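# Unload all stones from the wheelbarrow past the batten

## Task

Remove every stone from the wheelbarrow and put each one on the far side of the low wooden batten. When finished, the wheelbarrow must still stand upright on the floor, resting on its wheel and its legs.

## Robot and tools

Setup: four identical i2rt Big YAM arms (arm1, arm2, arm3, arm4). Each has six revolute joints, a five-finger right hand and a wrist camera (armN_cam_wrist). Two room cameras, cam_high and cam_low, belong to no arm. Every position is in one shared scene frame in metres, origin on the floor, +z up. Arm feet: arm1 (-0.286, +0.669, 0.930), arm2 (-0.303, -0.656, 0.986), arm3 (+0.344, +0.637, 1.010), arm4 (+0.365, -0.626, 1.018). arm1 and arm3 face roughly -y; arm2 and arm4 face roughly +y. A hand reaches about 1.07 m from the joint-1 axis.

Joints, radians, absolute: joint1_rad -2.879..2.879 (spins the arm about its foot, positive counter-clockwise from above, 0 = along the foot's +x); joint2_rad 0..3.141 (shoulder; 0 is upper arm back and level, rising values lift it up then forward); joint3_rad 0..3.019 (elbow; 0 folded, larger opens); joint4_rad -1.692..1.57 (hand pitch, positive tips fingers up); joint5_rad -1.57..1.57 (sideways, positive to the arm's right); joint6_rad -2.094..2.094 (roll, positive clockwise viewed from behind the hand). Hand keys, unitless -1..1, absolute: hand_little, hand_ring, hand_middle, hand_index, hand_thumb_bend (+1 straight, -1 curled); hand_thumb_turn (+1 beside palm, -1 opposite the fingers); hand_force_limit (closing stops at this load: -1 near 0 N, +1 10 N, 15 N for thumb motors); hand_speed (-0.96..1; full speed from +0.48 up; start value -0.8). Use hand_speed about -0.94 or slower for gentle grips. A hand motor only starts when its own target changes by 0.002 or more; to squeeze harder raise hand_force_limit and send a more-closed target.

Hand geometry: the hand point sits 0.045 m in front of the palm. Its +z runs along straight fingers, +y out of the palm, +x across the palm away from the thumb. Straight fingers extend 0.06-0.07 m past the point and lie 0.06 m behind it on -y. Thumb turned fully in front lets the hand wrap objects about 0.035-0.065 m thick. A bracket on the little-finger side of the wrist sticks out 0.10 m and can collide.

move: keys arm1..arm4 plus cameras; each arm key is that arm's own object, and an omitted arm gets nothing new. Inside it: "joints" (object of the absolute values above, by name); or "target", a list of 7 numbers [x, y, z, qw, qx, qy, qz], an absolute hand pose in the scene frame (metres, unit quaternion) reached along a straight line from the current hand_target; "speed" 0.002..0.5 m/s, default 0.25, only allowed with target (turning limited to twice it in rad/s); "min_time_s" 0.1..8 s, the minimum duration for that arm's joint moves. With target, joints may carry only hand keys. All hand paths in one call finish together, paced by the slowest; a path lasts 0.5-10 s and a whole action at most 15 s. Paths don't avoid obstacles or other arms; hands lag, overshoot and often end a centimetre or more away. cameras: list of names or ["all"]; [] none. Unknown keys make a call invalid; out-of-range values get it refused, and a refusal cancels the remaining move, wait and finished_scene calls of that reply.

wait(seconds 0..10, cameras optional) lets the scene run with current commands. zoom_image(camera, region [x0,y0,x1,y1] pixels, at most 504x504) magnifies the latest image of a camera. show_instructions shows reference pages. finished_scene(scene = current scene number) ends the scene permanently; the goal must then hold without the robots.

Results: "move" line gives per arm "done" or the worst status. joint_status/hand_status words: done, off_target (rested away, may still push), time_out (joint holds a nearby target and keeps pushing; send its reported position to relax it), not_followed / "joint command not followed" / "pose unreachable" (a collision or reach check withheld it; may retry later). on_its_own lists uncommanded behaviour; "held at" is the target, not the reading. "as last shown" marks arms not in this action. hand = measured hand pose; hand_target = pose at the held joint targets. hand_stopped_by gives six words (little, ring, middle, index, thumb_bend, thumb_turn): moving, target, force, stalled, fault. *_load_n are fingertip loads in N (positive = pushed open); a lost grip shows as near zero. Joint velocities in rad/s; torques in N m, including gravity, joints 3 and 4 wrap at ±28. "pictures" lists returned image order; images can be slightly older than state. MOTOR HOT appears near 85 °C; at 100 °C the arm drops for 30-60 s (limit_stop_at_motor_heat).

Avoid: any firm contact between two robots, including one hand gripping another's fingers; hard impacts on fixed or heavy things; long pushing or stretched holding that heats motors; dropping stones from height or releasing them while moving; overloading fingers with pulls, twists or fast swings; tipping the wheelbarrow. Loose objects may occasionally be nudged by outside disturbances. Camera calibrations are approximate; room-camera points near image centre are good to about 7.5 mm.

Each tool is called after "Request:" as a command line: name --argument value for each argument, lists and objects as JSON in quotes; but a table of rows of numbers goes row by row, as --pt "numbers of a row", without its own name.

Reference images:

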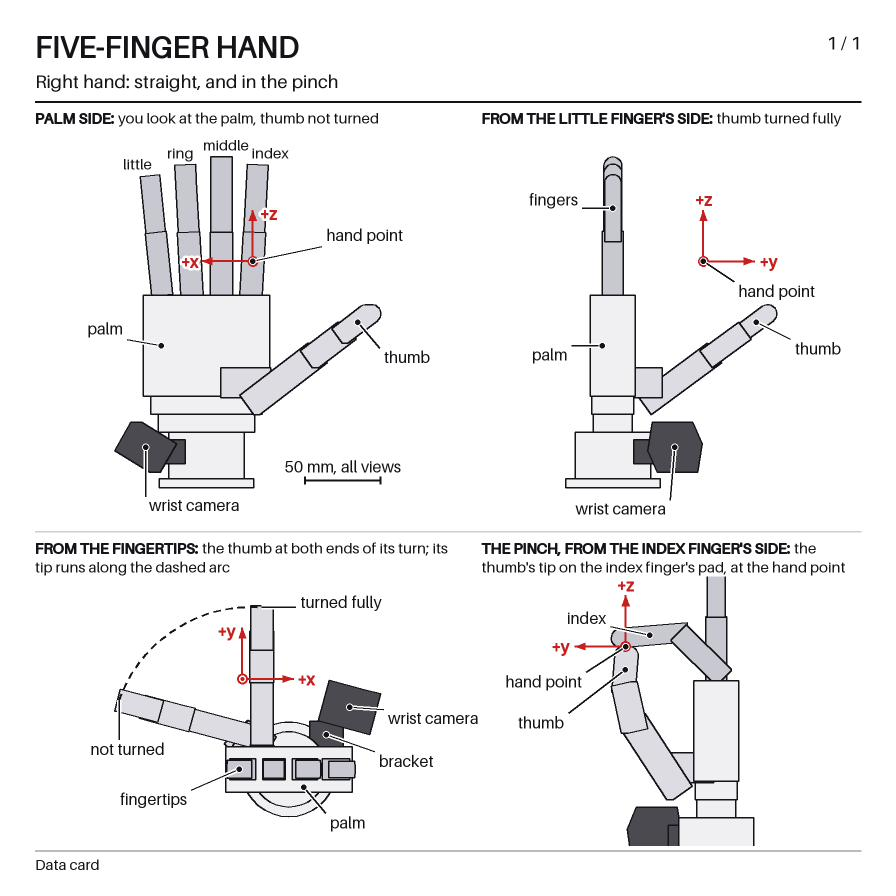

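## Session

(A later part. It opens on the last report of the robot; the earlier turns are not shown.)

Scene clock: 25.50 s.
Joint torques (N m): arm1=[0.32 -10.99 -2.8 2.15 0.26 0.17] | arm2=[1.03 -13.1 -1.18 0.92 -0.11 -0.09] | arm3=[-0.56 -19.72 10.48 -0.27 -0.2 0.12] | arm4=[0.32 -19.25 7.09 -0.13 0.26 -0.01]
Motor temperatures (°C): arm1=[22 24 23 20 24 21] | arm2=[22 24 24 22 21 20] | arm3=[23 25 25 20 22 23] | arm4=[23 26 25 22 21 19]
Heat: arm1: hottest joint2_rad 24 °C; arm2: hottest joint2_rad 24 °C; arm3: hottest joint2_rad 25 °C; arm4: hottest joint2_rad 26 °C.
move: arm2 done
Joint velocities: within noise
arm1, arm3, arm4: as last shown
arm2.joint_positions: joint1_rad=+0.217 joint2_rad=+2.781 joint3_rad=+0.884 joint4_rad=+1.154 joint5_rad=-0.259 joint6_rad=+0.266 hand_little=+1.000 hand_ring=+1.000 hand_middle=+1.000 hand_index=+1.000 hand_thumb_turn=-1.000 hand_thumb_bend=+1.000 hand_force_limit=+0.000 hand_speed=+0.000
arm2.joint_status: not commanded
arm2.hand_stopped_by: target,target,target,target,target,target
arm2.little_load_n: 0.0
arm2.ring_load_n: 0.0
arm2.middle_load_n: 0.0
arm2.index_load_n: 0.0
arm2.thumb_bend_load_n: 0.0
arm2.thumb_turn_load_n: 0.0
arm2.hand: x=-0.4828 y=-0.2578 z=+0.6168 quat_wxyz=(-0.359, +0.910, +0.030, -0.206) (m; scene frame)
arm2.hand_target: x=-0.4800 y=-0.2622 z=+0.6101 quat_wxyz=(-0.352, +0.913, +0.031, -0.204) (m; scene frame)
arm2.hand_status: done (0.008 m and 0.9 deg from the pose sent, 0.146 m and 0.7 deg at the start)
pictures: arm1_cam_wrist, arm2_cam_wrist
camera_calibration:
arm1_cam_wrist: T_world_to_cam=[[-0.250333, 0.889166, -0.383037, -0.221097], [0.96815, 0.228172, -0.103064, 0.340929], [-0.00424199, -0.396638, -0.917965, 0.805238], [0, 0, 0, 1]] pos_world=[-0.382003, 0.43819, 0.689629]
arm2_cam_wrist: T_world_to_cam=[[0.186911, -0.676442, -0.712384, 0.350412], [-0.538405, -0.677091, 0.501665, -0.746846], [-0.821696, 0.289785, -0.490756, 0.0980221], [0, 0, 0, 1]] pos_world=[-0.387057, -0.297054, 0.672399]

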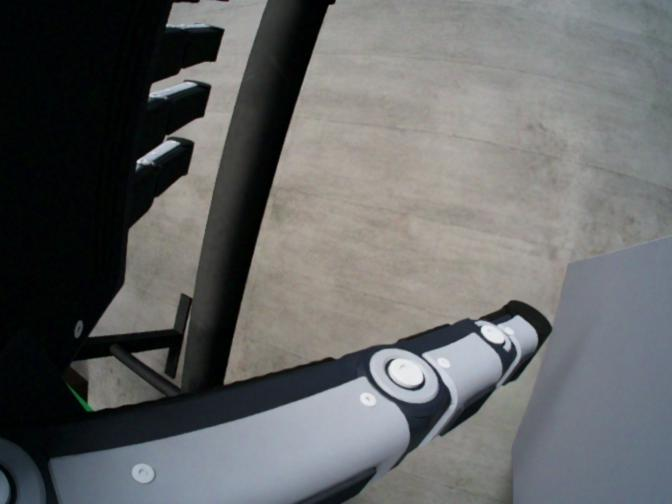

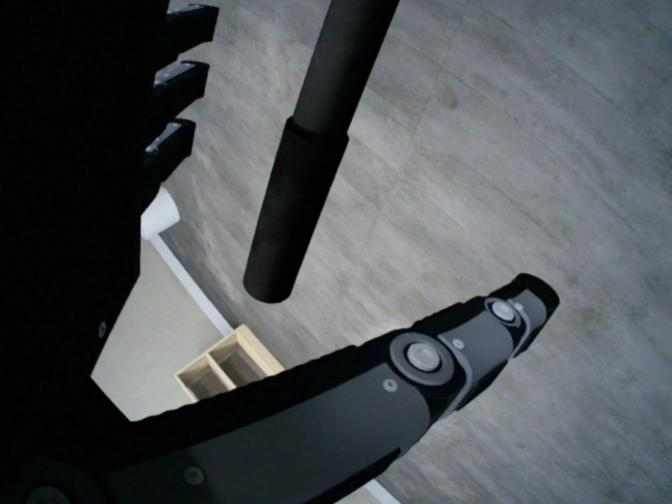

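Request:
move --arm1 '{"target":[-0.422,0.329,0.490,0.211,-0.0818,-0.934,0.2762],"speed":0.15}' --arm2 '{"target":[-0.526,-0.186,0.497,0.3518,-0.9134,-0.0311,0.2037],"speed":0.15}' --arm3 '{"target":[0.84,0.11,0.61,0,0.7071,0.7071,0],"speed":0.15}' --arm4 '{"target":[0.84,-0.25,0.61,0,0.7071,0.7071,0],"speed":0.15}' --cameras '["arm1_cam_wrist","arm2_cam_wrist"]'

Scene clock: 27.87 s.
Joint torques (N m): arm1=[-2.43 -12.98 -1.47 1.14 0.08 0.02] | arm2=[1.96 -15.38 0.55 0.96 0.1 0.07] | arm3=[-1.85 -20.84 5.63 0.79 0.05 0.12] | arm4=[1.2 -20.07 3.89 0.61 0.07 -0.01]
Motor temperatures (°C): arm1=[22 24 23 20 24 21] | arm2=[22 24 24 22 21 20] | arm3=[23 25 25 20 22 23] | arm4=[23 26 25 22 21 19]
Heat: arm1: hottest joint2_rad 24 °C; arm2: hottest joint2_rad 24 °C; arm3: hottest joint2_rad 25 °C; arm4: hottest joint2_rad 26 °C.
move: arm1 off_target; arm2 off_target; arm3 off_target; arm4 off_target
Joint velocities: within noise
arm1.joint_positions: joint1_rad=-0.236 joint2_rad=+2.859 joint3_rad=+0.900 joint4_rad=+1.067 joint5_rad=+0.299 joint6_rad=-0.178 hand_little=+1.000 hand_ring=+1.000 hand_middle=+1.000 hand_index=+1.000 hand_thumb_turn=-1.000 hand_thumb_bend=+1.000 hand_force_limit=+0.000 hand_speed=+0.000
arm1.joint_status: not commanded
arm1.hand_stopped_by: target,target,target,target,target,target
arm1.little_load_n: 0.0
arm1.ring_load_n: 0.0
arm1.middle_load_n: 0.0
arm1.index_load_n: 0.0
arm1.thumb_bend_load_n: 0.0
arm1.thumb_turn_load_n: 0.0
arm1.hand: x=-0.4193 y=+0.3158 z=+0.4989 quat_wxyz=(+0.210, -0.081, -0.930, +0.290) (m; scene frame)
arm1.hand_target: x=-0.4216 y=+0.3290 z=+0.4905 quat_wxyz=(+0.211, -0.082, -0.934, +0.276) (m; scene frame)
arm1.hand_status: off_target (0.016 m and 1.7 deg from the pose sent, 0.124 m and 0.6 deg at the start)
arm2.joint_positions: joint1_rad=+0.277 joint2_rad=+3.026 joint3_rad=+1.345 joint4_rad=+0.950 joint5_rad=-0.212 joint6_rad=+0.299 hand_little=+1.000 hand_ring=+1.000 hand_middle=+1.000 hand_index=+1.000 hand_thumb_turn=-1.000 hand_thumb_bend=+1.000 hand_force_limit=+0.000 hand_speed=+0.000
arm2.joint_status: not commanded
arm2.hand_stopped_by: target,target,target,target,target,target
arm2.little_load_n: 0.0
arm2.ring_load_n: 0.0
arm2.middle_load_n: 0.0
arm2.index_load_n: 0.0
arm2.thumb_bend_load_n: 0.0
arm2.thumb_turn_load_n: 0.0
arm2.hand: x=-0.5240 y=-0.1783 z=+0.5052 quat_wxyz=(-0.361, +0.909, +0.033, -0.204) (m; scene frame)
arm2.hand_target: x=-0.5258 y=-0.1860 z=+0.4973 quat_wxyz=(-0.352, +0.913, +0.031, -0.204) (m; scene frame)
arm2.hand_status: off_target (0.011 m and 1.2 deg from the pose sent, 0.146 m and 1.0 deg at the start)
arm3.joint_positions: joint1_rad=+0.665 joint2_rad=+2.912 joint3_rad=+2.118 joint4_rad=-0.774 joint5_rad=-0.048 joint6_rad=+2.077 hand_little=+1.000 hand_ring=+1.000 hand_middle=+1.000 hand_index=+1.000 hand_thumb_turn=-1.000 hand_thumb_bend=+1.000 hand_force_limit=+0.000 hand_speed=+0.000
arm3.joint_status: not commanded
arm3.hand_stopped_by: target,target,target,target,target,target
arm3.little_load_n: 0.0
arm3.ring_load_n: 0.0
arm3.middle_load_n: 0.0
arm3.index_load_n: 0.0
arm3.thumb_bend_load_n: 0.0
arm3.thumb_turn_load_n: 0.0
arm3.hand: x=+0.8544 y=+0.1075 z=+0.6272 quat_wxyz=(-0.009, -0.633, -0.773, -0.022) (m; scene frame)
arm3.hand_target: x=+0.8395 y=+0.1102 z=+0.6104 quat_wxyz=(-0.001, -0.644, -0.765, -0.022) (m; scene frame)
arm3.hand_status: off_target (0.023 m and 11.7 deg from the pose sent, 0.039 m and 12.7 deg at the start; a joint's target at an end of its range on 55 of 55 steps)
arm4.joint_positions: joint1_rad=-0.721 joint2_rad=+2.804 joint3_rad=+1.805 joint4_rad=-0.559 joint5_rad=+0.075 joint6_rad=-2.085 hand_little=+1.000 hand_ring=+1.000 hand_middle=+1.000 hand_index=+1.000 hand_thumb_turn=-1.000 hand_thumb_bend=+1.000 hand_force_limit=+0.000 hand_speed=+0.000
arm4.joint_status: not commanded
arm4.hand_stopped_by: target,target,target,target,target,target
arm4.little_load_n: 0.5
arm4.ring_load_n: 0.0
arm4.middle_load_n: 0.0
arm4.index_load_n: 0.0
arm4.thumb_bend_load_n: -0.5
arm4.thumb_turn_load_n: 0.0
arm4.hand: x=+0.8520 y=-0.2438 z=+0.6256 quat_wxyz=(+0.036, +0.792, +0.610, +0.011) (m; scene frame)
arm4.hand_target: x=+0.8395 y=-0.2501 z=+0.6104 quat_wxyz=(+0.037, +0.786, +0.617, +0.000) (m; scene frame)
arm4.hand_status: off_target (0.021 m and 15.4 deg from the pose sent, 0.037 m and 16.7 deg at the start; a joint's target at an end of its range on 55 of 55 steps)
pictures: arm1_cam_wrist, arm2_cam_wrist
camera_calibration:
arm1_cam_wrist: T_world_to_cam=[[-0.266055, 0.871472, -0.412009, -0.186876], [0.963958, 0.24074, -0.113269, 0.389264], [0.000476219, -0.427295, -0.904112, 0.698336], [0, 0, 0, 1]] pos_world=[-0.425285, 0.367541, 0.598471]
arm2_cam_wrist: T_world_to_cam=[[0.193829, -0.671397, -0.715301, 0.338438], [-0.539748, -0.681838, 0.49373, -0.65684], [-0.819208, 0.290383, -0.494546, -0.0102816], [0, 0, 0, 1]] pos_world=[-0.42855, -0.217647, 0.561302]

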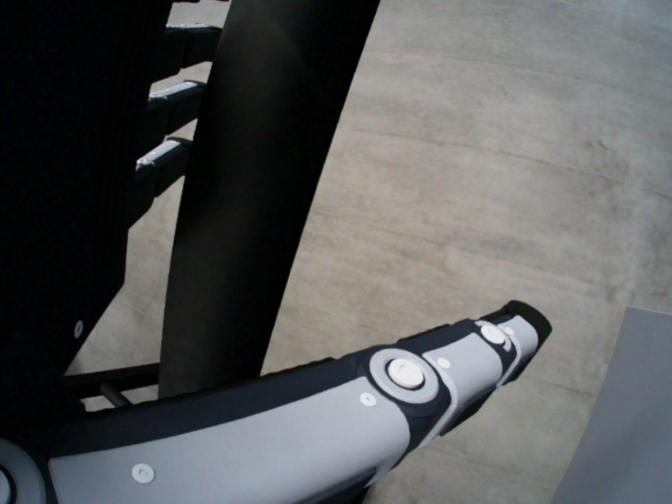

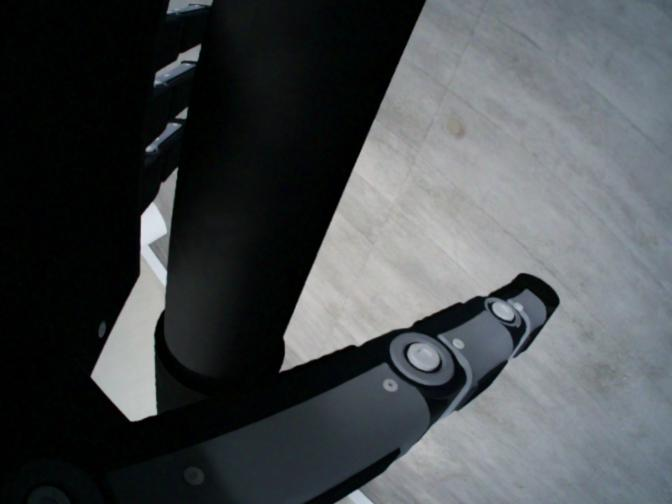

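Request:
move --arm1 '{"target":[-0.426,0.333,0.477,0.211,-0.0818,-0.934,0.2762],"speed":0.15}' --arm2 '{"target":[-0.531,-0.187,0.484,0.3518,-0.9134,-0.0311,0.2037],"speed":0.15}'

Request:
move --arm1 '{"joints":{"hand_speed":-0.55,"hand_force_limit":0.9,"hand_little":-0.9,"hand_ring":-0.9,"hand_middle":-0.9,"hand_index":-0.9}}' --arm2 '{"joints":{"hand_speed":-0.55,"hand_force_limit":0.9,"hand_little":-0.9,"hand_ring":-0.9,"hand_middle":-0.9,"hand_index":-0.9}}'

Request:
move --arm1 '{"joints":{"hand_speed":-0.5,"hand_force_limit":0.9,"hand_thumb_bend":-0.9,"hand_little":-0.95,"hand_ring":-0.95,"hand_middle":-0.95,"hand_index":-0.95}}' --arm2 '{"joints":{"hand_speed":-0.5,"hand_force_limit":0.9,"hand_thumb_bend":-0.9,"hand_little":-0.95,"hand_ring":-0.95,"hand_middle":-0.95,"hand_index":-0.95}}' --arm3 '{"target":[0.81,0.11,0.60,0,0.7071,0.7071,0],"speed":0.1}' --arm4 '{"target":[0.81,-0.25,0.60,0,0.7071,0.7071,0],"speed":0.1}' --cameras '["arm1_cam_wrist","arm2_cam_wrist","cam_low"]'

Scene clock: 29.27 s.
Joint torques (N m): arm1=[-2.67 -12.45 -1.62 1.7 0.09 0] | arm2=[2.08 -14.68 0.65 0.98 0.08 0.03] | arm3=[-1.61 -20.89 5.67 0.77 0.05 0.12] | arm4=[1.26 -19.9 3.89 0.61 0.08 -0.02]
Motor temperatures (°C): arm1=[22 24 22 20 24 21] | arm2=[22 24 24 22 21 20] | arm3=[23 25 26 20 22 23] | arm4=[23 26 25 22 21 19]
Heat: arm1: hottest joint2_rad 24 °C; arm2: hottest joint2_rad 24 °C; arm3: hottest joint3_rad 26 °C; arm4: hottest joint2_rad 26 °C.
move: arm1 off_target; arm2 off_target
Joint velocities: within noise
arm1.joint_positions: joint1_rad=-0.249 joint2_rad=+2.892 joint3_rad=+0.929 joint4_rad=+1.069 joint5_rad=+0.290 joint6_rad=-0.191 hand_little=+1.000 hand_ring=+1.000 hand_middle=+1.000 hand_index=+1.000 hand_thumb_turn=-1.000 hand_thumb_bend=+1.000 hand_force_limit=+0.000 hand_speed=+0.000
arm1.joint_status: not commanded
arm1.hand_stopped_by: target,target,target,target,target,target
arm1.little_load_n: 0.0
arm1.ring_load_n: 0.0
arm1.middle_load_n: 0.0
arm1.index_load_n: 0.0
arm1.thumb_bend_load_n: 0.0
arm1.thumb_turn_load_n: 0.0
arm1.hand: x=-0.4226 y=+0.3181 z=+0.4864 quat_wxyz=(+0.209, -0.079, -0.931, +0.288) (m; scene frame)
arm1.hand_target: x=-0.4256 y=+0.3331 z=+0.4774 quat_wxyz=(+0.211, -0.082, -0.934, +0.276) (m; scene frame)
arm1.hand_status: off_target (0.018 m and 1.4 deg from the pose sent, 0.029 m and 1.6 deg at the start)
arm2.joint_positions: joint1_rad=+0.289 joint2_rad=+3.057 joint3_rad=+1.382 joint4_rad=+0.947 joint5_rad=-0.202 joint6_rad=+0.309 hand_little=+1.000 hand_ring=+1.000 hand_middle=+1.000 hand_index=+1.000 hand_thumb_turn=-1.000 hand_thumb_bend=+1.000 hand_force_limit=+0.000 hand_speed=+0.000
arm2.joint_status: not commanded
arm2.hand_stopped_by: target,target,target,target,target,target
arm2.little_load_n: 0.0
arm2.ring_load_n: 0.0
arm2.middle_load_n: 0.0
arm2.index_load_n: 0.0
arm2.thumb_bend_load_n: 0.0
arm2.thumb_turn_load_n: 0.0
arm2.hand: x=-0.5288 y=-0.1781 z=+0.4932 quat_wxyz=(-0.362, +0.909, +0.032, -0.204) (m; scene frame)
arm2.hand_target: x=-0.5307 y=-0.1872 z=+0.4843 quat_wxyz=(-0.352, +0.913, +0.031, -0.203) (m; scene frame)
arm2.hand_status: off_target (0.013 m and 1.2 deg from the pose sent, 0.024 m and 1.2 deg at the start)
arm3, arm4: as last shown
arm3.hand: x=+0.8545 y=+0.1075 z=+0.6272 quat_wxyz=(-0.010, -0.633, -0.773, -0.022) (m; scene frame)
arm3.hand_target: x=+0.8396 y=+0.1101 z=+0.6104 quat_wxyz=(-0.001, -0.644, -0.765, -0.022) (m; scene frame)
arm4.little_load_n: 0.0
arm4.thumb_bend_load_n: 0.0
pictures: none

Scene clock: 31.27 s.
Joint torques (N m): arm1=[-1.9 -14.27 -3.79 1.7 0.31 0.2] | arm2=[1.9 -15.33 0.39 1.03 0.03 0.01] | arm3=[-1.49 -20.89 5.64 0.81 0.05 0.13] | arm4=[1.2 -19.43 3.9 0.54 0.1 0]
Motor temperatures (°C): arm1=[22 24 22 20 24 21] | arm2=[22 24 24 22 21 20] | arm3=[23 25 26 20 22 23] | arm4=[23 26 25 22 21 19]
Heat: arm1: hottest joint2_rad 24 °C; arm2: hottest joint2_rad 24 °C; arm3: hottest joint3_rad 26 °C; arm4: hottest joint2_rad 26 °C.
move: arm1 off_target; arm2 done
Joint velocities: within noise
arm1.joint_positions: joint1_rad=-0.258 joint2_rad=+2.910 joint3_rad=+0.957 joint4_rad=+1.069 joint5_rad=+0.283 joint6_rad=-0.210 hand_little=-0.735 hand_ring=-0.770 hand_middle=-0.776 hand_index=-0.817 hand_thumb_turn=-1.000 hand_thumb_bend=+1.000 hand_force_limit=+0.900 hand_speed=-0.550
arm1.joint_status: hand_little off_target (ended at -0.735, target -0.900); hand_ring off_target (ended at -0.770, target -0.900); hand_middle off_target (ended at -0.776, target -0.900); hand_index off_target (ended at -0.817, target -0.900); the others done
arm1.hand_stopped_by: force,force,force,force,target,target
arm1.little_load_n: 1.0
arm1.ring_load_n: 7.5
arm1.middle_load_n: 0.5
arm1.index_load_n: 9.5
arm1.thumb_bend_load_n: 0.0
arm1.thumb_turn_load_n: 0.0
arm1.hand: x=-0.4274 y=+0.3128 z=+0.4792 quat_wxyz=(+0.212, -0.074, -0.930, +0.291) (m; scene frame)
arm1.hand_target: x=-0.4255 y=+0.3329 z=+0.4776 quat_wxyz=(+0.211, -0.082, -0.934, +0.276) (m; scene frame)
arm1.hand_status: not commanded
arm2.joint_positions: joint1_rad=+0.290 joint2_rad=+3.059 joint3_rad=+1.385 joint4_rad=+0.946 joint5_rad=-0.201 joint6_rad=+0.314 hand_little=-0.900 hand_ring=-0.900 hand_middle=-0.899 hand_index=-0.898 hand_thumb_turn=-1.000 hand_thumb_bend=+1.000 hand_force_limit=+0.900 hand_speed=-0.550
arm2.joint_status: all done
arm2.hand_stopped_by: target,target,target,target,target,target
arm2.little_load_n: 0.0
arm2.ring_load_n: 0.0
arm2.middle_load_n: 2.0
arm2.index_load_n: 6.5
arm2.thumb_bend_load_n: 0.0
arm2.thumb_turn_load_n: 0.0
arm2.hand: x=-0.5295 y=-0.1779 z=+0.4925 quat_wxyz=(-0.361, +0.909, +0.030, -0.204) (m; scene frame)
arm2.hand_target: x=-0.5308 y=-0.1870 z=+0.4844 quat_wxyz=(-0.352, +0.913, +0.031, -0.203) (m; scene frame)
arm2.hand_status: not commanded
arm3, arm4: as last shown
arm3.little_load_n: -0.5
pictures: none

Scene clock: 34.27 s.
Joint torques (N m): arm1=[-1.85 -14.33 -3.89 1.7 0.38 0.21] | arm2=[1.9 -15.68 0.06 1.07 0.11 -0.17] | arm3=[-2.96 -21.36 4.11 0.29 0.39 0.02] | arm4=[1.38 -19.55 3.29 0.46 0.06 0]
Motor temperatures (°C): arm1=[22 24 23 20 24 21] | arm2=[22 24 24 22 21 20] | arm3=[23 25 26 20 22 23] | arm4=[23 26 25 22 21 19]
Heat: arm1: hottest joint2_rad 24 °C; arm2: hottest joint2_rad 24 °C; arm3: hottest joint3_rad 26 °C; arm4: hottest joint2_rad 26 °C.
move: arm1 off_target; arm2 off_target; arm3 off_target; arm4 off_target
Joint velocities: within noise
arm1.joint_positions: joint1_rad=-0.258 joint2_rad=+2.910 joint3_rad=+0.958 joint4_rad=+1.069 joint5_rad=+0.281 joint6_rad=-0.211 hand_little=-0.774 hand_ring=-0.794 hand_middle=-0.812 hand_index=-0.817 hand_thumb_turn=-1.000 hand_thumb_bend=+0.490 hand_force_limit=+0.900 hand_speed=-0.500
arm1.joint_status: hand_little off_target (ended at -0.774, target -0.950); hand_ring off_target (ended at -0.794, target -0.950); hand_middle off_target (ended at -0.812, target -0.950); hand_index off_target (ended at -0.817, target -0.950); hand_thumb_bend off_target (ended at +0.490, target -0.900); the others done
arm1.hand_stopped_by: force,force,force,force,force,target
arm1.little_load_n: 10.5
arm1.ring_load_n: 14.0
arm1.middle_load_n: 15.0
arm1.index_load_n: 4.0
arm1.thumb_bend_load_n: 17.0
arm1.thumb_turn_load_n: 3.0
arm1.hand: x=-0.4273 y=+0.3127 z=+0.4789 quat_wxyz=(+0.211, -0.073, -0.930, +0.291) (m; scene frame)
arm1.hand_target: x=-0.4255 y=+0.3331 z=+0.4775 quat_wxyz=(+0.211, -0.082, -0.934, +0.276) (m; scene frame)
arm1.hand_status: not commanded
arm2.joint_positions: joint1_rad=+0.290 joint2_rad=+3.063 joint3_rad=+1.389 joint4_rad=+0.944 joint5_rad=-0.203 joint6_rad=+0.335 hand_little=-0.950 hand_ring=-0.948 hand_middle=-0.931 hand_index=-0.919 hand_thumb_turn=-1.000 hand_thumb_bend=+0.445 hand_force_limit=+0.900 hand_speed=-0.500
arm2.joint_status: hand_index off_target (ended at -0.919, target -0.950); hand_thumb_bend off_target (ended at +0.445, target -0.900); the others done
arm2.hand_stopped_by: target,target,force,force,force,target
arm2.little_load_n: 0.0
arm2.ring_load_n: 5.5
arm2.middle_load_n: 4.5
arm2.index_load_n: 8.5
arm2.thumb_bend_load_n: 13.5
arm2.thumb_turn_load_n: 3.0
arm2.hand: x=-0.5308 y=-0.1783 z=+0.4919 quat_wxyz=(-0.358, +0.910, +0.021, -0.209) (m; scene frame)
arm2.hand_target: x=-0.5307 y=-0.1872 z=+0.4843 quat_wxyz=(-0.352, +0.913, +0.031, -0.204) (m; scene frame)
arm2.hand_status: not commanded
arm3.joint_positions: joint1_rad=+0.653 joint2_rad=+2.905 joint3_rad=+2.044 joint4_rad=-0.690 joint5_rad=-0.048 joint6_rad=+2.087 hand_little=+1.000 hand_ring=+1.000 hand_middle=+1.000 hand_index=+1.000 hand_thumb_turn=-1.000 hand_thumb_bend=+1.000 hand_force_limit=+0.000 hand_speed=+0.000
arm3.joint_status: not commanded
arm3.hand_stopped_by: target,target,target,target,target,target
arm3.little_load_n: 0.0
arm3.ring_load_n: 0.0
arm3.middle_load_n: 0.0
arm3.index_load_n: 0.0
arm3.thumb_bend_load_n: 0.0
arm3.thumb_turn_load_n: 0.0
arm3.hand: x=+0.8384 y=+0.1117 z=+0.6136 quat_wxyz=(-0.018, -0.642, -0.766, -0.020) (m; scene frame)
arm3.hand_target: x=+0.8102 y=+0.1103 z=+0.6001 quat_wxyz=(-0.001, -0.655, -0.755, -0.019) (m; scene frame)
arm3.hand_status: off_target (0.032 m and 10.6 deg from the pose sent, 0.052 m and 11.7 deg at the start; a joint's target at an end of its range on 90 of 90 steps)
arm4.joint_positions: joint1_rad=-0.687 joint2_rad=+2.804 joint3_rad=+1.727 joint4_rad=-0.487 joint5_rad=+0.069 joint6_rad=-2.085 hand_little=+1.000 hand_ring=+1.000 hand_middle=+1.000 hand_index=+1.000 hand_thumb_turn=-1.000 hand_thumb_bend=+1.000 hand_force_limit=+0.000 hand_speed=+0.000
arm4.joint_status: not commanded
arm4.hand_stopped_by: target,target,target,target,target,target
arm4.little_load_n: 0.0
arm4.ring_load_n: 0.0
arm4.middle_load_n: 0.0
arm4.index_load_n: 0.0
arm4.thumb_bend_load_n: 0.0
arm4.thumb_turn_load_n: 0.0
arm4.hand: x=+0.8197 y=-0.2471 z=+0.6100 quat_wxyz=(+0.033, +0.782, +0.623, +0.008) (m; scene frame)
arm4.hand_target: x=+0.8095 y=-0.2499 z=+0.6001 quat_wxyz=(+0.033, +0.775, +0.631, +0.001) (m; scene frame)
arm4.hand_status: off_target (0.014 m and 13.5 deg from the pose sent, 0.050 m and 15.4 deg at the start; a joint's target at an end of its range on 90 of 90 steps)
pictures: arm1_cam_wrist, arm2_cam_wrist, cam_low
camera_calibration:
arm1_cam_wrist: T_world_to_cam=[[-0.280292, 0.86831, -0.409236, -0.20106], [0.959913, 0.25434, -0.117803, 0.391493], [0.0017955, -0.425851, -0.904792, 0.679419], [0, 0, 0, 1]] pos_world=[-0.433375, 0.364341, 0.57857]
arm2_cam_wrist: T_world_to_cam=[[0.169329, -0.68279, -0.710722, 0.312842], [-0.542659, -0.666569, 0.511084, -0.661331], [-0.822708, 0.299139, -0.483391, -0.028231], [0, 0, 0, 1]] pos_world=[-0.435076, -0.218773, 0.546692]

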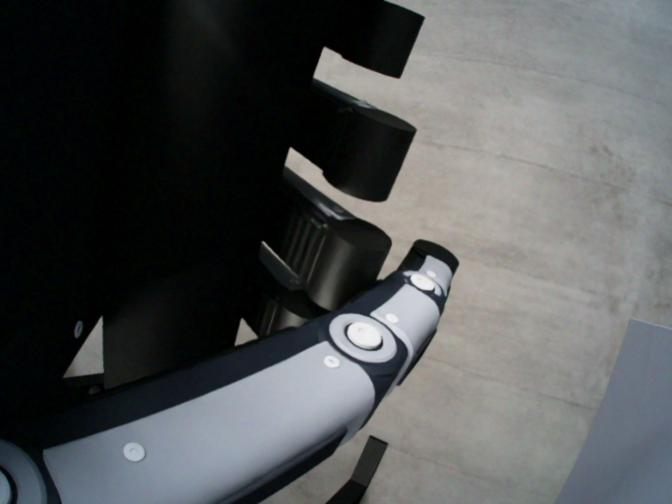

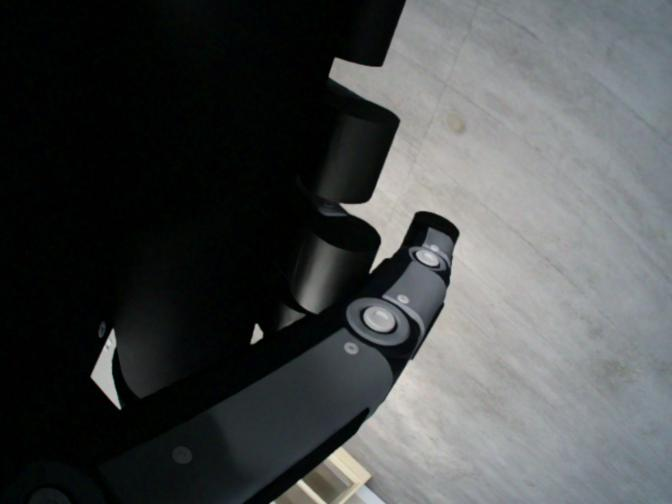

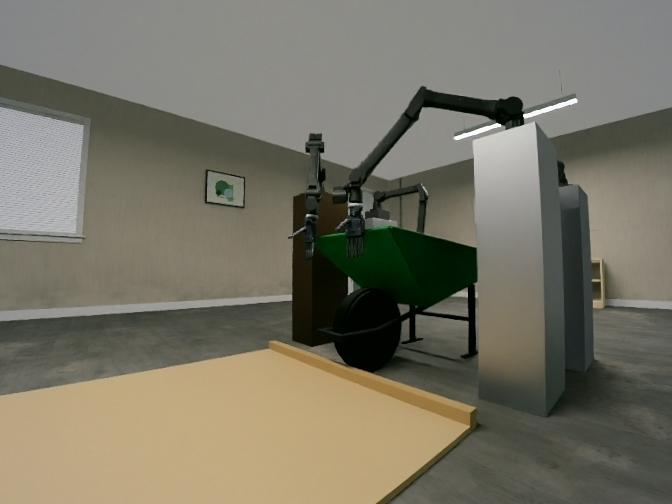

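Request:
move --arm1 '{"target":[-0.425,0.330,0.63,0.255,-0.06,-0.92,0.292],"speed":0.15}' --arm2 '{"target":[-0.535,-0.190,0.65,0.365,-0.898,-0.012,0.246],"speed":0.15,"joints":{"hand_little":-1,"hand_ring":-1,"hand_middle":-1,"hand_index":-1}}' --arm3 '{"target":[0.78,0.11,0.60,0,0.7071,0.7071,0],"speed":0.1}' --arm4 '{"target":[0.78,-0.25,0.60,0,0.7071,0.7071,0],"speed":0.1}' --cameras '["cam_low"]'

Scene clock: 36.53 s.
Joint torques (N m): arm1=[0.91 -26.75 -13.74 2.96 1.38 0.32] | arm2=[1.03 -26.58 -9.31 3.92 -0.96 -0.11] | arm3=[-4.89 -21.13 2.66 -0.76 1.19 0] | arm4=[2.84 -20.72 1.87 -0.23 -0.3 0.1]
Motor temperatures (°C): arm1=[22 24 23 20 24 21] | arm2=[22 24 24 22 21 20] | arm3=[23 25 26 20 22 23] | arm4=[23 27 25 22 21 19]
Heat: arm1: hottest joint2_rad 24 °C; arm2: hottest joint2_rad 24 °C; arm3: hottest joint3_rad 26 °C; arm4: hottest joint2_rad 27 °C.
move: arm1 off_target; arm2 off_target; arm3 off_target; arm4 off_target
Joint velocities: within noise
arm1.joint_positions: joint1_rad=-0.241 joint2_rad=+2.677 joint3_rad=+0.787 joint4_rad=+1.037 joint5_rad=+0.344 joint6_rad=-0.262 hand_little=-0.773 hand_ring=-0.794 hand_middle=-0.812 hand_index=-0.817 hand_thumb_turn=-1.000 hand_thumb_bend=+0.490 hand_force_limit=+0.900 hand_speed=-0.500
arm1.joint_status: not commanded
arm1.hand_stopped_by: force,force,force,force,force,target
arm1.little_load_n: 8.5
arm1.ring_load_n: 15.0
arm1.middle_load_n: 17.0
arm1.index_load_n: 9.5
arm1.thumb_bend_load_n: 17.0
arm1.thumb_turn_load_n: 3.0
arm1.hand: x=-0.4380 y=+0.3025 z=+0.5650 quat_wxyz=(+0.246, -0.054, -0.923, +0.292) (m; scene frame)
arm1.hand_target: x=-0.4279 y=+0.3283 z=+0.6155 quat_wxyz=(+0.255, -0.060, -0.920, +0.292) (m; scene frame)
arm1.hand_status: off_target (0.072 m and 1.2 deg from the pose sent, 0.152 m and 5.4 deg at the start; pose on its path clipped on 12 of 60 steps)
arm2.joint_positions: joint1_rad=+0.284 joint2_rad=+2.832 joint3_rad=+1.130 joint4_rad=+0.949 joint5_rad=-0.238 joint6_rad=+0.389 hand_little=-0.997 hand_ring=-0.964 hand_middle=-0.945 hand_index=-0.929 hand_thumb_turn=-1.000 hand_thumb_bend=+0.445 hand_force_limit=+0.900 hand_speed=-0.500
arm2.joint_status: hand_ring off_target (ended at -0.964, target -1.000); hand_middle off_target (ended at -0.945, target -1.000); hand_index off_target (ended at -0.929, target -1.000); the others done
arm2.hand_stopped_by: target,force,force,force,force,target
arm2.little_load_n: 20.0
arm2.ring_load_n: 13.0
arm2.middle_load_n: 11.0
arm2.index_load_n: 7.0
arm2.thumb_bend_load_n: 12.5
arm2.thumb_turn_load_n: 3.5
arm2.hand: x=-0.5319 y=-0.1968 z=+0.5824 quat_wxyz=(-0.336, +0.914, -0.001, -0.229) (m; scene frame)
arm2.hand_target: x=-0.5367 y=-0.1886 z=+0.6396 quat_wxyz=(-0.365, +0.898, +0.012, -0.246) (m; scene frame)
arm2.hand_status: off_target (0.068 m and 4.5 deg from the pose sent, 0.159 m and 4.6 deg at the start; pose on its path clipped on 11 of 60 steps)
arm3.joint_positions: joint1_rad=+0.656 joint2_rad=+2.870 joint3_rad=+1.959 joint4_rad=-0.600 joint5_rad=-0.058 joint6_rad=+2.091 hand_little=+1.000 hand_ring=+1.000 hand_middle=+1.000 hand_index=+1.000 hand_thumb_turn=-1.000 hand_thumb_bend=+1.000 hand_force_limit=+0.000 hand_speed=+0.000
arm3.joint_status: not commanded
arm3.hand_stopped_by: target,target,target,target,target,target
arm3.little_load_n: 0.0
arm3.ring_load_n: 0.0
arm3.middle_load_n: 0.0
arm3.index_load_n: -0.5
arm3.thumb_bend_load_n: 0.0
arm3.thumb_turn_load_n: 0.0
arm3.hand: x=+0.8382 y=+0.1182 z=+0.6182 quat_wxyz=(-0.038, -0.641, -0.766, -0.022) (m; scene frame)
arm3.hand_target: x=+0.7823 y=+0.1121 z=+0.5998 quat_wxyz=(-0.001, -0.666, -0.746, -0.015) (m; scene frame)
arm3.hand_status: off_target (0.062 m and 11.3 deg from the pose sent, 0.060 m and 10.6 deg at the start; a joint's target at an end of its range on 60 of 60 steps)
arm4.joint_positions: joint1_rad=-0.673 joint2_rad=+2.797 joint3_rad=+1.654 joint4_rad=-0.407 joint5_rad=+0.070 joint6_rad=-2.096 hand_little=+1.000 hand_ring=+1.000 hand_middle=+1.000 hand_index=+1.000 hand_thumb_turn=-1.000 hand_thumb_bend=+1.000 hand_force_limit=+0.000 hand_speed=+0.000
arm4.joint_status: not commanded
arm4.hand_stopped_by: target,target,target,target,target,target
arm4.little_load_n: 0.0
arm4.ring_load_n: 0.0
arm4.middle_load_n: 0.0
arm4.index_load_n: 0.0
arm4.thumb_bend_load_n: 0.0
arm4.thumb_turn_load_n: 0.0
arm4.hand: x=+0.8020 y=-0.2548 z=+0.6014 quat_wxyz=(+0.033, +0.774, +0.632, +0.015) (m; scene frame)
arm4.hand_target: x=+0.7802 y=-0.2502 z=+0.5999 quat_wxyz=(+0.028, +0.764, +0.645, +0.001) (m; scene frame)
arm4.hand_status: off_target (0.023 m and 12.2 deg from the pose sent, 0.041 m and 13.5 deg at the start; a joint's target at an end of its range on 60 of 60 steps)
pictures: cam_low

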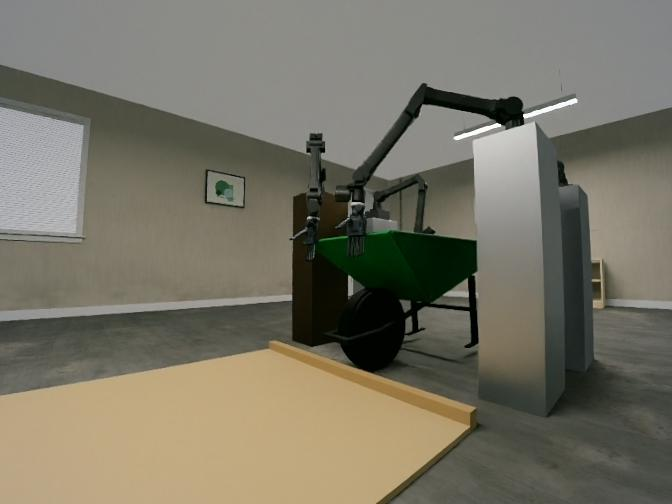

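Request:
move --arm1 '{"target":[-0.66,0.335,0.635,0.255,-0.06,-0.92,0.292],"speed":0.12}' --arm2 '{"target":[-0.77,-0.185,0.655,0.365,-0.898,-0.012,0.246],"speed":0.12}' --arm3 '{"target":[0.55,0.12,0.60,0,0.7071,0.7071,0],"speed":0.12}' --arm4 '{"target":[0.525,-0.24,0.60,0,0.7071,0.7071,0],"speed":0.12}' --cameras '["cam_low","cam_high"]'

Scene clock: 39.73 s.
Joint torques (N m): arm1=[-4.01 -28.75 -6.64 1.73 0.37 0.06] | arm2=[3.37 -28.63 -3.3 1.78 -0.26 -0.22] | arm3=[-5.95 -16.38 1.47 0.5 2.31 -0.52] | arm4=[8.06 -17.08 -1.07 -0.46 -2.22 0.45]
Motor temperatures (°C): arm1=[22 25 23 20 25 21] | arm2=[22 25 24 22 22 20] | arm3=[23 25 25 20 22 23] | arm4=[23 27 25 22 22 19]
Heat: arm1: hottest joint2_rad 25 °C; arm2: hottest joint2_rad 25 °C; arm3: hottest joint2_rad 25 °C; arm4: hottest joint2_rad 27 °C.
move: arm1 off_target; arm2 off_target; arm3 off_target; arm4 off_target
Joint velocities: within noise
arm1.joint_positions: joint1_rad=-0.776 joint2_rad=+2.588 joint3_rad=+0.985 joint4_rad=+0.803 joint5_rad=-0.044 joint6_rad=-0.670 hand_little=-0.774 hand_ring=-0.794 hand_middle=-0.812 hand_index=-0.816 hand_thumb_turn=-1.000 hand_thumb_bend=+0.490 hand_force_limit=+0.900 hand_speed=-0.500
arm1.joint_status: not commanded
arm1.hand_stopped_by: force,force,force,force,force,target
arm1.little_load_n: 0.0
arm1.ring_load_n: 7.0
arm1.middle_load_n: 16.5
arm1.index_load_n: 17.5
arm1.thumb_bend_load_n: 17.0
arm1.thumb_turn_load_n: 3.0
arm1.hand: x=-0.6515 y=+0.3162 z=+0.5815 quat_wxyz=(+0.239, -0.044, -0.925, +0.292) (m; scene frame)
arm1.hand_target: x=-0.6601 y=+0.3333 z=+0.6262 quat_wxyz=(+0.255, -0.060, -0.920, +0.292) (m; scene frame)
arm1.hand_status: off_target (0.057 m and 2.7 deg from the pose sent, 0.235 m and 1.2 deg at the start)
arm2.joint_positions: joint1_rad=+0.694 joint2_rad=+2.810 joint3_rad=+1.385 joint4_rad=+0.713 joint5_rad=+0.096 joint6_rad=+0.677 hand_little=-0.995 hand_ring=-0.963 hand_middle=-0.945 hand_index=-0.930 hand_thumb_turn=-1.000 hand_thumb_bend=+0.445 hand_force_limit=+0.900 hand_speed=-0.500
arm2.joint_status: not commanded
arm2.hand_stopped_by: target,force,force,force,force,target
arm2.little_load_n: 21.5
arm2.ring_load_n: 13.5
arm2.middle_load_n: 10.0
arm2.index_load_n: 4.5
arm2.thumb_bend_load_n: 12.5
arm2.thumb_turn_load_n: 3.0
arm2.hand: x=-0.7452 y=-0.1849 z=+0.5944 quat_wxyz=(-0.350, +0.909, -0.012, -0.226) (m; scene frame)
arm2.hand_target: x=-0.7712 y=-0.1836 z=+0.6481 quat_wxyz=(-0.365, +0.898, +0.012, -0.246) (m; scene frame)
arm2.hand_status: off_target (0.065 m and 4.2 deg from the pose sent, 0.249 m and 4.5 deg at the start)
arm3.joint_positions: joint1_rad=+0.332 joint2_rad=+2.695 joint3_rad=+1.467 joint4_rad=-0.306 joint5_rad=-0.054 joint6_rad=+1.925 hand_little=+1.000 hand_ring=+1.000 hand_middle=+1.000 hand_index=+1.000 hand_thumb_turn=-1.000 hand_thumb_bend=+1.000 hand_force_limit=+0.000 hand_speed=+0.000
arm3.joint_status: not commanded
arm3.hand_stopped_by: target,target,target,target,target,target
arm3.little_load_n: 0.0
arm3.ring_load_n: 0.0
arm3.middle_load_n: 0.0
arm3.index_load_n: 0.0
arm3.thumb_bend_load_n: 0.0
arm3.thumb_turn_load_n: -0.5
arm3.hand: x=+0.6085 y=+0.1133 z=+0.6239 quat_wxyz=(-0.032, -0.700, -0.713, -0.016) (m; scene frame)
arm3.hand_target: x=+0.5533 y=+0.1236 z=+0.6015 quat_wxyz=(+0.001, -0.707, -0.707, -0.002) (m; scene frame)
arm3.hand_status: off_target (0.064 m and 4.2 deg from the pose sent, 0.289 m and 11.3 deg at the start; a joint's target at an end of its range on 2 of 90 steps)
arm4.joint_positions: joint1_rad=-0.297 joint2_rad=+2.703 joint3_rad=+1.252 joint4_rad=-0.077 joint5_rad=+0.070 joint6_rad=-1.858 hand_little=+1.000 hand_ring=+1.000 hand_middle=+1.000 hand_index=+1.000 hand_thumb_turn=-1.000 hand_thumb_bend=+1.000 hand_force_limit=+0.000 hand_speed=+0.000
arm4.joint_status: not commanded
arm4.hand_stopped_by: target,target,target,target,target,target
arm4.little_load_n: 0.0
arm4.ring_load_n: 0.0
arm4.middle_load_n: 0.0
arm4.index_load_n: 0.0
arm4.thumb_bend_load_n: 0.0
arm4.thumb_turn_load_n: 0.0
arm4.hand: x=+0.5895 y=-0.2423 z=+0.6051 quat_wxyz=(+0.022, +0.729, +0.684, +0.035) (m; scene frame)
arm4.hand_target: x=+0.5306 y=-0.2448 z=+0.5998 quat_wxyz=(+0.003, +0.707, +0.707, -0.001) (m; scene frame)
arm4.hand_status: off_target (0.065 m and 5.9 deg from the pose sent, 0.277 m and 12.2 deg at the start; a joint's target at an end of its range on 1 of 90 steps)
pictures: cam_high, cam_low

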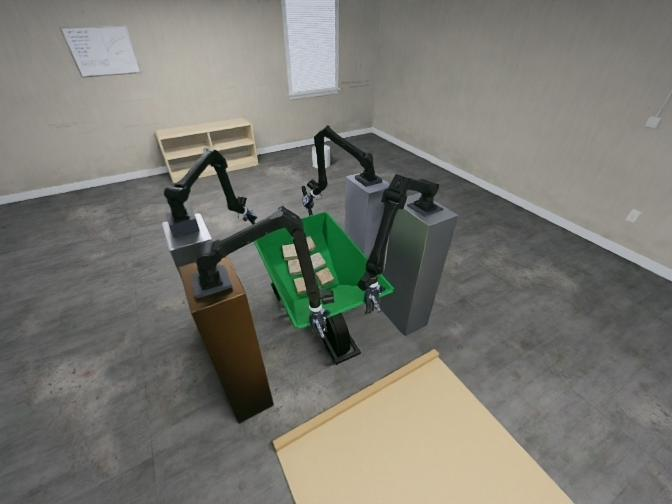

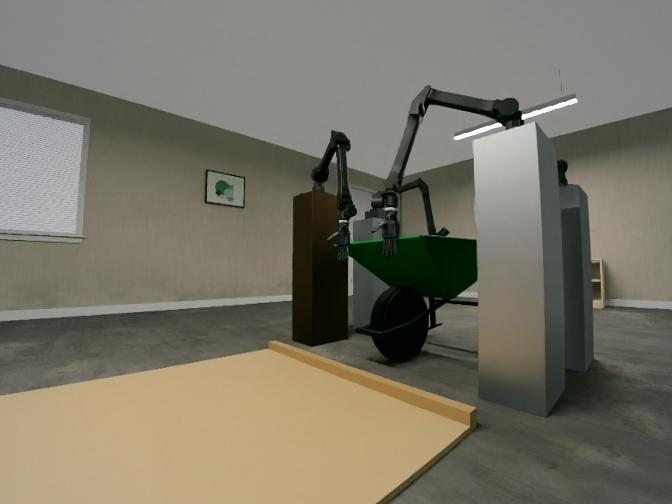

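Request:
move --arm1 '{"target":[-0.585,0.330,0.80,0.3566,-0.0110,-0.8703,0.3393],"speed":0.16}' --arm2 '{"target":[-0.665,-0.190,0.835,0.3975,-0.8508,0.0376,0.3423],"speed":0.16}' --arm3 '{"target":[0.75,0.15,0.72,0,0.7071,0.7071,0],"speed":0.16}' --arm4 '{"target":[0.75,-0.24,0.72,0,0.7071,0.7071,0],"speed":0.16}'

Request:
move --arm1 '{"target":[-0.455,0.325,0.975,0.4501,0.0571,-0.8046,0.3827],"speed":0.16}' --arm2 '{"target":[-0.53,-0.190,1.015,0.4443,-0.7786,0.1066,0.4308],"speed":0.16}' --arm3 '{"joints":{"joint1_rad":1.5},"min_time_s":2}' --arm4 '{"joints":{"joint1_rad":-1.5},"min_time_s":2}' --cameras '["cam_low","cam_high"]'

Scene clock: 42.73 s.
Joint torques (N m): arm1=[-4.6 -27.46 -9.98 7.06 3.49 -1.37] | arm2=[3.31 -26.11 -7.02 6.37 -2.6 1.04] | arm3=[-0.21 -19.66 7.47 -0.32 -0.18 0.06] | arm4=[0.97 -19.78 5.33 -0.14 0.18 0]
Motor temperatures (°C): arm1=[22 25 23 20 26 21] | arm2=[22 25 24 22 22 20] | arm3=[23 25 25 20 22 23] | arm4=[23 27 25 22 22 19]
Heat: arm1: hottest joint5_rad 26 °C; arm2: hottest joint2_rad 25 °C; arm3: hottest joint2_rad 25 °C; arm4: hottest joint2_rad 27 °C.
move: arm1 off_target; arm2 off_target; arm3 off_target; arm4 off_target
Joint velocities: within noise
arm1.joint_positions: joint1_rad=-0.399 joint2_rad=+2.542 joint3_rad=+0.714 joint4_rad=+1.094 joint5_rad=+0.227 joint6_rad=-0.442 hand_little=-0.774 hand_ring=-0.794 hand_middle=-0.812 hand_index=-0.816 hand_thumb_turn=-1.000 hand_thumb_bend=+0.490 hand_force_limit=+0.900 hand_speed=-0.500
arm1.joint_status: not commanded
arm1.hand_stopped_by: force,force,force,force,force,target
arm1.little_load_n: 1.5
arm1.ring_load_n: 10.0
arm1.middle_load_n: 15.0
arm1.index_load_n: 11.5
arm1.thumb_bend_load_n: 17.5
arm1.thumb_turn_load_n: 3.5
arm1.hand: x=-0.4972 y=+0.2964 z=+0.6210 quat_wxyz=(+0.264, -0.030, -0.908, +0.323) (m; scene frame)
arm1.hand_target: x=-0.5366 y=+0.3116 z=+0.6918 quat_wxyz=(+0.352, -0.019, -0.876, +0.329) (m; scene frame)
arm1.hand_status: off_target (0.202 m and 11.8 deg from the pose sent, 0.229 m and 16.3 deg at the start; pose on its path clipped on 62 of 78 steps)
arm2.joint_positions: joint1_rad=+0.402 joint2_rad=+2.743 joint3_rad=+1.039 joint4_rad=+1.071 joint5_rad=-0.159 joint6_rad=+0.519 hand_little=-0.995 hand_ring=-0.963 hand_middle=-0.945 hand_index=-0.929 hand_thumb_turn=-1.000 hand_thumb_bend=+0.445 hand_force_limit=+0.900 hand_speed=-0.500
arm2.joint_status: not commanded
arm2.hand_stopped_by: target,force,force,force,force,target
arm2.little_load_n: 17.0
arm2.ring_load_n: 12.0
arm2.middle_load_n: 11.5
arm2.index_load_n: 10.5
arm2.thumb_bend_load_n: 13.0
arm2.thumb_turn_load_n: 2.5
arm2.hand: x=-0.5865 y=-0.1995 z=+0.6377 quat_wxyz=(-0.372, +0.891, -0.017, -0.260) (m; scene frame)
arm2.hand_target: x=-0.6228 y=-0.1937 z=+0.7167 quat_wxyz=(-0.391, +0.855, -0.031, -0.341) (m; scene frame)
arm2.hand_status: off_target (0.213 m and 11.2 deg from the pose sent, 0.254 m and 16.2 deg at the start; pose on its path clipped on 65 of 78 steps)
arm3.joint_positions: joint1_rad=+0.579 joint2_rad=+2.533 joint3_rad=+1.489 joint4_rad=-0.563 joint5_rad=-0.032 joint6_rad=+2.083 hand_little=+1.000 hand_ring=+1.000 hand_middle=+1.000 hand_index=+1.000 hand_thumb_turn=-1.000 hand_thumb_bend=+1.000 hand_force_limit=+0.000 hand_speed=+0.000
arm3.joint_status: not commanded
arm3.hand_stopped_by: target,target,target,target,target,target
arm3.little_load_n: 0.0
arm3.ring_load_n: 0.0
arm3.middle_load_n: 0.0
arm3.index_load_n: 0.0
arm3.thumb_bend_load_n: 0.0
arm3.thumb_turn_load_n: 0.0
arm3.hand: x=+0.7341 y=+0.1631 z=+0.7063 quat_wxyz=(+0.011, -0.669, -0.743, -0.018) (m; scene frame)
arm3.hand_target: x=+0.7494 y=+0.1501 z=+0.7204 quat_wxyz=(-0.004, -0.669, -0.743, -0.017) (m; scene frame)
arm3.hand_status: off_target (0.025 m and 6.5 deg from the pose sent, 0.175 m and 4.2 deg at the start; a joint's target at an end of its range on 49 of 78 steps)
arm4.joint_positions: joint1_rad=-0.591 joint2_rad=+2.493 joint3_rad=+1.362 joint4_rad=-0.464 joint5_rad=+0.044 joint6_rad=-2.084 hand_little=+1.000 hand_ring=+1.000 hand_middle=+1.000 hand_index=+1.000 hand_thumb_turn=-1.000 hand_thumb_bend=+1.000 hand_force_limit=+0.000 hand_speed=+0.000
arm4.joint_status: not commanded
arm4.hand_stopped_by: target,target,target,target,target,target
arm4.little_load_n: 0.0
arm4.ring_load_n: 0.0
arm4.middle_load_n: 0.0
arm4.index_load_n: 0.0
arm4.thumb_bend_load_n: 0.0
arm4.thumb_turn_load_n: 0.0
arm4.hand: x=+0.7393 y=-0.2531 z=+0.7119 quat_wxyz=(+0.024, +0.751, +0.660, -0.008) (m; scene frame)
arm4.hand_target: x=+0.7494 y=-0.2399 z=+0.7202 quat_wxyz=(+0.022, +0.747, +0.665, +0.004) (m; scene frame)
arm4.hand_status: off_target (0.019 m and 7.9 deg from the pose sent, 0.197 m and 5.9 deg at the start; a joint's target at an end of its range on 48 of 78 steps)
pictures: none

Scene clock: 46.47 s.
Joint torques (N m): arm1=[-0.09 -27.75 -9.7 4.34 4.45 -2.84] | arm2=[1.67 -23.3 -7.49 6.15 -3.16 2.48] | arm3=[-1.44 -19.84 7.36 -0.4 -0.06 0.06] | arm4=[1.44 -19.25 5.31 -0.09 0.19 0.02]
Motor temperatures (°C): arm1=[22 25 24 21 33 22] | arm2=[22 26 24 23 26 21] | arm3=[23 26 26 20 22 23] | arm4=[23 28 25 22 22 19]
Heat: arm1: hottest joint5_rad 33 °C; arm2: hottest joint2_rad 26 °C; arm3: hottest joint2_rad 26 °C; arm4: hottest joint2_rad 28 °C.
move: arm1 off_target; arm2 off_target; arm3 done; arm4 done
Joint velocities: within noise
arm1.joint_positions: joint1_rad=+0.109 joint2_rad=+2.491 joint3_rad=+0.604 joint4_rad=+1.239 joint5_rad=+0.743 joint6_rad=-0.214 hand_little=-0.772 hand_ring=-0.794 hand_middle=-0.812 hand_index=-0.818 hand_thumb_turn=-1.000 hand_thumb_bend=+0.490 hand_force_limit=+0.900 hand_speed=-0.500
arm1.joint_status: not commanded
arm1.hand_stopped_by: force,force,force,force,force,target
arm1.little_load_n: 24.0
arm1.ring_load_n: 8.5
arm1.middle_load_n: 10.0
arm1.index_load_n: 0.0
arm1.thumb_bend_load_n: 16.0
arm1.thumb_turn_load_n: 2.5
arm1.hand: x=-0.3688 y=+0.2713 z=+0.6809 quat_wxyz=(+0.352, -0.028, -0.849, +0.394) (m; scene frame)
arm1.hand_target: x=-0.3947 y=+0.2877 z=+0.7547 quat_wxyz=(+0.442, +0.036, -0.817, +0.369) (m; scene frame)
arm1.hand_status: off_target (0.311 m and 15.8 deg from the pose sent, 0.358 m and 27.3 deg at the start; pose on its path clipped on 107 of 112 steps)
arm2.joint_positions: joint1_rad=+0.031 joint2_rad=+2.748 joint3_rad=+0.865 joint4_rad=+1.401 joint5_rad=-0.536 joint6_rad=+0.400 hand_little=-0.998 hand_ring=-0.964 hand_middle=-0.945 hand_index=-0.927 hand_thumb_turn=-1.000 hand_thumb_bend=+0.445 hand_force_limit=+0.900 hand_speed=-0.500
arm2.joint_status: not commanded
arm2.hand_stopped_by: target,force,force,force,force,target
arm2.little_load_n: 0.0
arm2.ring_load_n: 4.0
arm2.middle_load_n: 12.5
arm2.index_load_n: 22.0
arm2.thumb_bend_load_n: 13.5
arm2.thumb_turn_load_n: 3.0
arm2.hand: x=-0.4571 y=-0.2099 z=+0.6959 quat_wxyz=(-0.440, +0.837, -0.016, -0.325) (m; scene frame)
arm2.hand_target: x=-0.4771 y=-0.2027 z=+0.7771 quat_wxyz=(-0.428, +0.795, -0.083, -0.422) (m; scene frame)
arm2.hand_status: off_target (0.328 m and 17.4 deg from the pose sent, 0.382 m and 27.0 deg at the start; pose on its path clipped on 108 of 112 steps)
arm3.joint_positions: joint1_rad=+1.507 joint2_rad=+2.533 joint3_rad=+1.489 joint4_rad=-0.563 joint5_rad=-0.035 joint6_rad=+2.083 hand_little=+1.000 hand_ring=+1.000 hand_middle=+1.000 hand_index=+1.000 hand_thumb_turn=-1.000 hand_thumb_bend=+1.000 hand_force_limit=+0.000 hand_speed=+0.000
arm3.joint_status: all done
arm3.hand_stopped_by: target,target,target,target,target,target
arm3.little_load_n: 0.0
arm3.ring_load_n: 0.5
arm3.middle_load_n: 0.0
arm3.index_load_n: 0.0
arm3.thumb_bend_load_n: -0.5
arm3.thumb_turn_load_n: 0.0
arm3.hand: x=+0.9560 y=+0.6634 z=+0.7035 quat_wxyz=(+0.019, -0.266, -0.964, -0.009) (m; scene frame)
arm3.hand_target: x=+0.9760 y=+0.6585 z=+0.7175 quat_wxyz=(+0.005, -0.273, -0.962, -0.014) (m; scene frame)
arm3.hand_status: not commanded
arm4.joint_positions: joint1_rad=-1.508 joint2_rad=+2.493 joint3_rad=+1.362 joint4_rad=-0.464 joint5_rad=+0.044 joint6_rad=-2.085 hand_little=+1.000 hand_ring=+1.000 hand_middle=+1.000 hand_index=+1.000 hand_thumb_turn=-1.000 hand_thumb_bend=+1.000 hand_force_limit=+0.000 hand_speed=+0.000
arm4.joint_status: all done
arm4.hand_stopped_by: target,target,target,target,target,target
arm4.little_load_n: 0.0
arm4.ring_load_n: 0.0
arm4.middle_load_n: 0.0
arm4.index_load_n: 0.0
arm4.thumb_bend_load_n: 0.0
arm4.thumb_turn_load_n: 0.0
arm4.hand: x=+0.8885 y=-0.6971 z=+0.7119 quat_wxyz=(+0.018, +0.965, +0.260, -0.018) (m; scene frame)
arm4.hand_target: x=+0.9058 y=-0.6925 z=+0.7202 quat_wxyz=(+0.022, +0.963, +0.269, -0.006) (m; scene frame)
arm4.hand_status: not commanded
pictures: cam_high, cam_low

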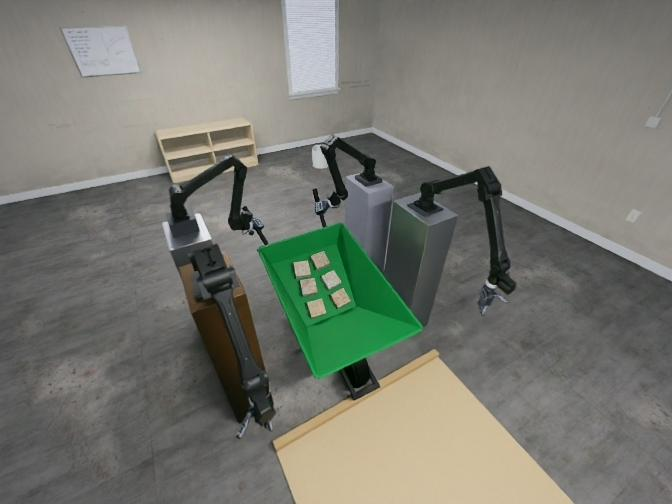

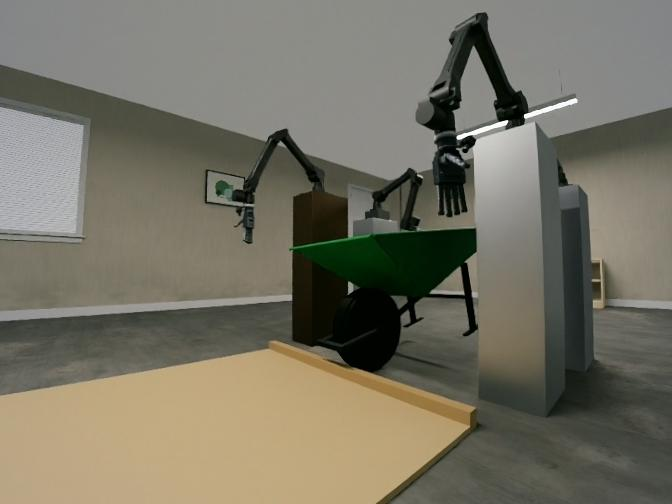

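Request:
move --arm1 '{"target":[-0.62,0.32,0.775,0.3566,-0.0110,-0.8703,0.3393],"speed":0.12}' --arm2 '{"target":[-0.71,-0.190,0.80,0.3975,-0.8508,0.0376,0.3423],"speed":0.12}' --cameras '["cam_low"]'

Scene clock: 50.00 s.
Joint torques (N m): arm1=[-7.71 -27.69 -6.16 4.52 2.43 -1.38] | arm2=[6.18 -26.64 -3.86 3.12 -1.62 1.05] | arm3=[-1.44 -19.55 7.43 -0.34 -0.08 0.06] | arm4=[1.67 -19.43 5.38 -0.2 0.18 0.03]
Motor temperatures (°C): arm1=[22 25 24 21 35 23] | arm2=[22 26 24 23 27 22] | arm3=[23 26 26 20 22 23] | arm4=[23 28 25 22 22 19]
Heat: arm1: hottest joint5_rad 35 °C; arm2: hottest joint5_rad 27 °C; arm3: hottest joint2_rad 26 °C; arm4: hottest joint2_rad 28 °C.
move: arm1 off_target; arm2 off_target
Joint velocities: within noise
arm1.joint_positions: joint1_rad=-0.470 joint2_rad=+2.487 joint3_rad=+0.682 joint4_rad=+1.107 joint5_rad=+0.170 joint6_rad=-0.509 hand_little=-0.774 hand_ring=-0.794 hand_middle=-0.812 hand_index=-0.817 hand_thumb_turn=-1.000 hand_thumb_bend=+0.490 hand_force_limit=+0.900 hand_speed=-0.500
arm1.joint_status: not commanded
arm1.hand_stopped_by: force,force,force,force,force,target
arm1.little_load_n: 0.0
arm1.ring_load_n: 6.5
arm1.middle_load_n: 15.0
arm1.index_load_n: 12.0
arm1.thumb_bend_load_n: 16.5
arm1.thumb_turn_load_n: 3.5
arm1.hand: x=-0.5215 y=+0.3012 z=+0.6431 quat_wxyz=(+0.271, -0.022, -0.903, +0.332) (m; scene frame)
arm1.hand_target: x=-0.5758 y=+0.3128 z=+0.7090 quat_wxyz=(+0.356, -0.017, -0.873, +0.333) (m; scene frame)
arm1.hand_status: off_target (0.166 m and 10.6 deg from the pose sent, 0.273 m and 7.0 deg at the start; pose on its path clipped on 83 of 92 steps)
arm2.joint_positions: joint1_rad=+0.452 joint2_rad=+2.716 joint3_rad=+1.032 joint4_rad=+1.102 joint5_rad=-0.105 joint6_rad=+0.565 hand_little=-0.997 hand_ring=-0.964 hand_middle=-0.945 hand_index=-0.929 hand_thumb_turn=-1.000 hand_thumb_bend=+0.445 hand_force_limit=+0.900 hand_speed=-0.500
arm2.joint_status: not commanded
arm2.hand_stopped_by: target,force,force,force,force,target
arm2.little_load_n: 16.5
arm2.ring_load_n: 11.0
arm2.middle_load_n: 10.5
arm2.index_load_n: 7.0
arm2.thumb_bend_load_n: 12.5
arm2.thumb_turn_load_n: 3.0
arm2.hand: x=-0.6102 y=-0.1934 z=+0.6564 quat_wxyz=(-0.392, +0.880, -0.025, -0.267) (m; scene frame)
arm2.hand_target: x=-0.6654 y=-0.1920 z=+0.7289 quat_wxyz=(-0.394, +0.852, -0.034, -0.343) (m; scene frame)
arm2.hand_status: off_target (0.175 m and 9.4 deg from the pose sent, 0.274 m and 6.0 deg at the start; pose on its path clipped on 84 of 92 steps)
arm3, arm4: as last shown
arm3.ring_load_n: -0.5
arm3.thumb_bend_load_n: 0.0
pictures: cam_low

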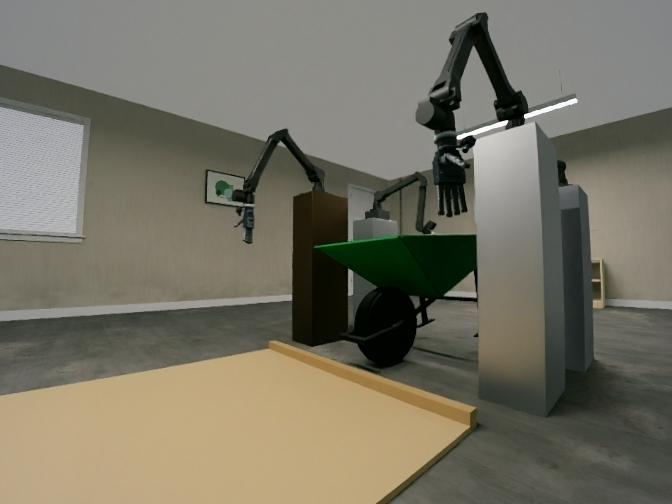

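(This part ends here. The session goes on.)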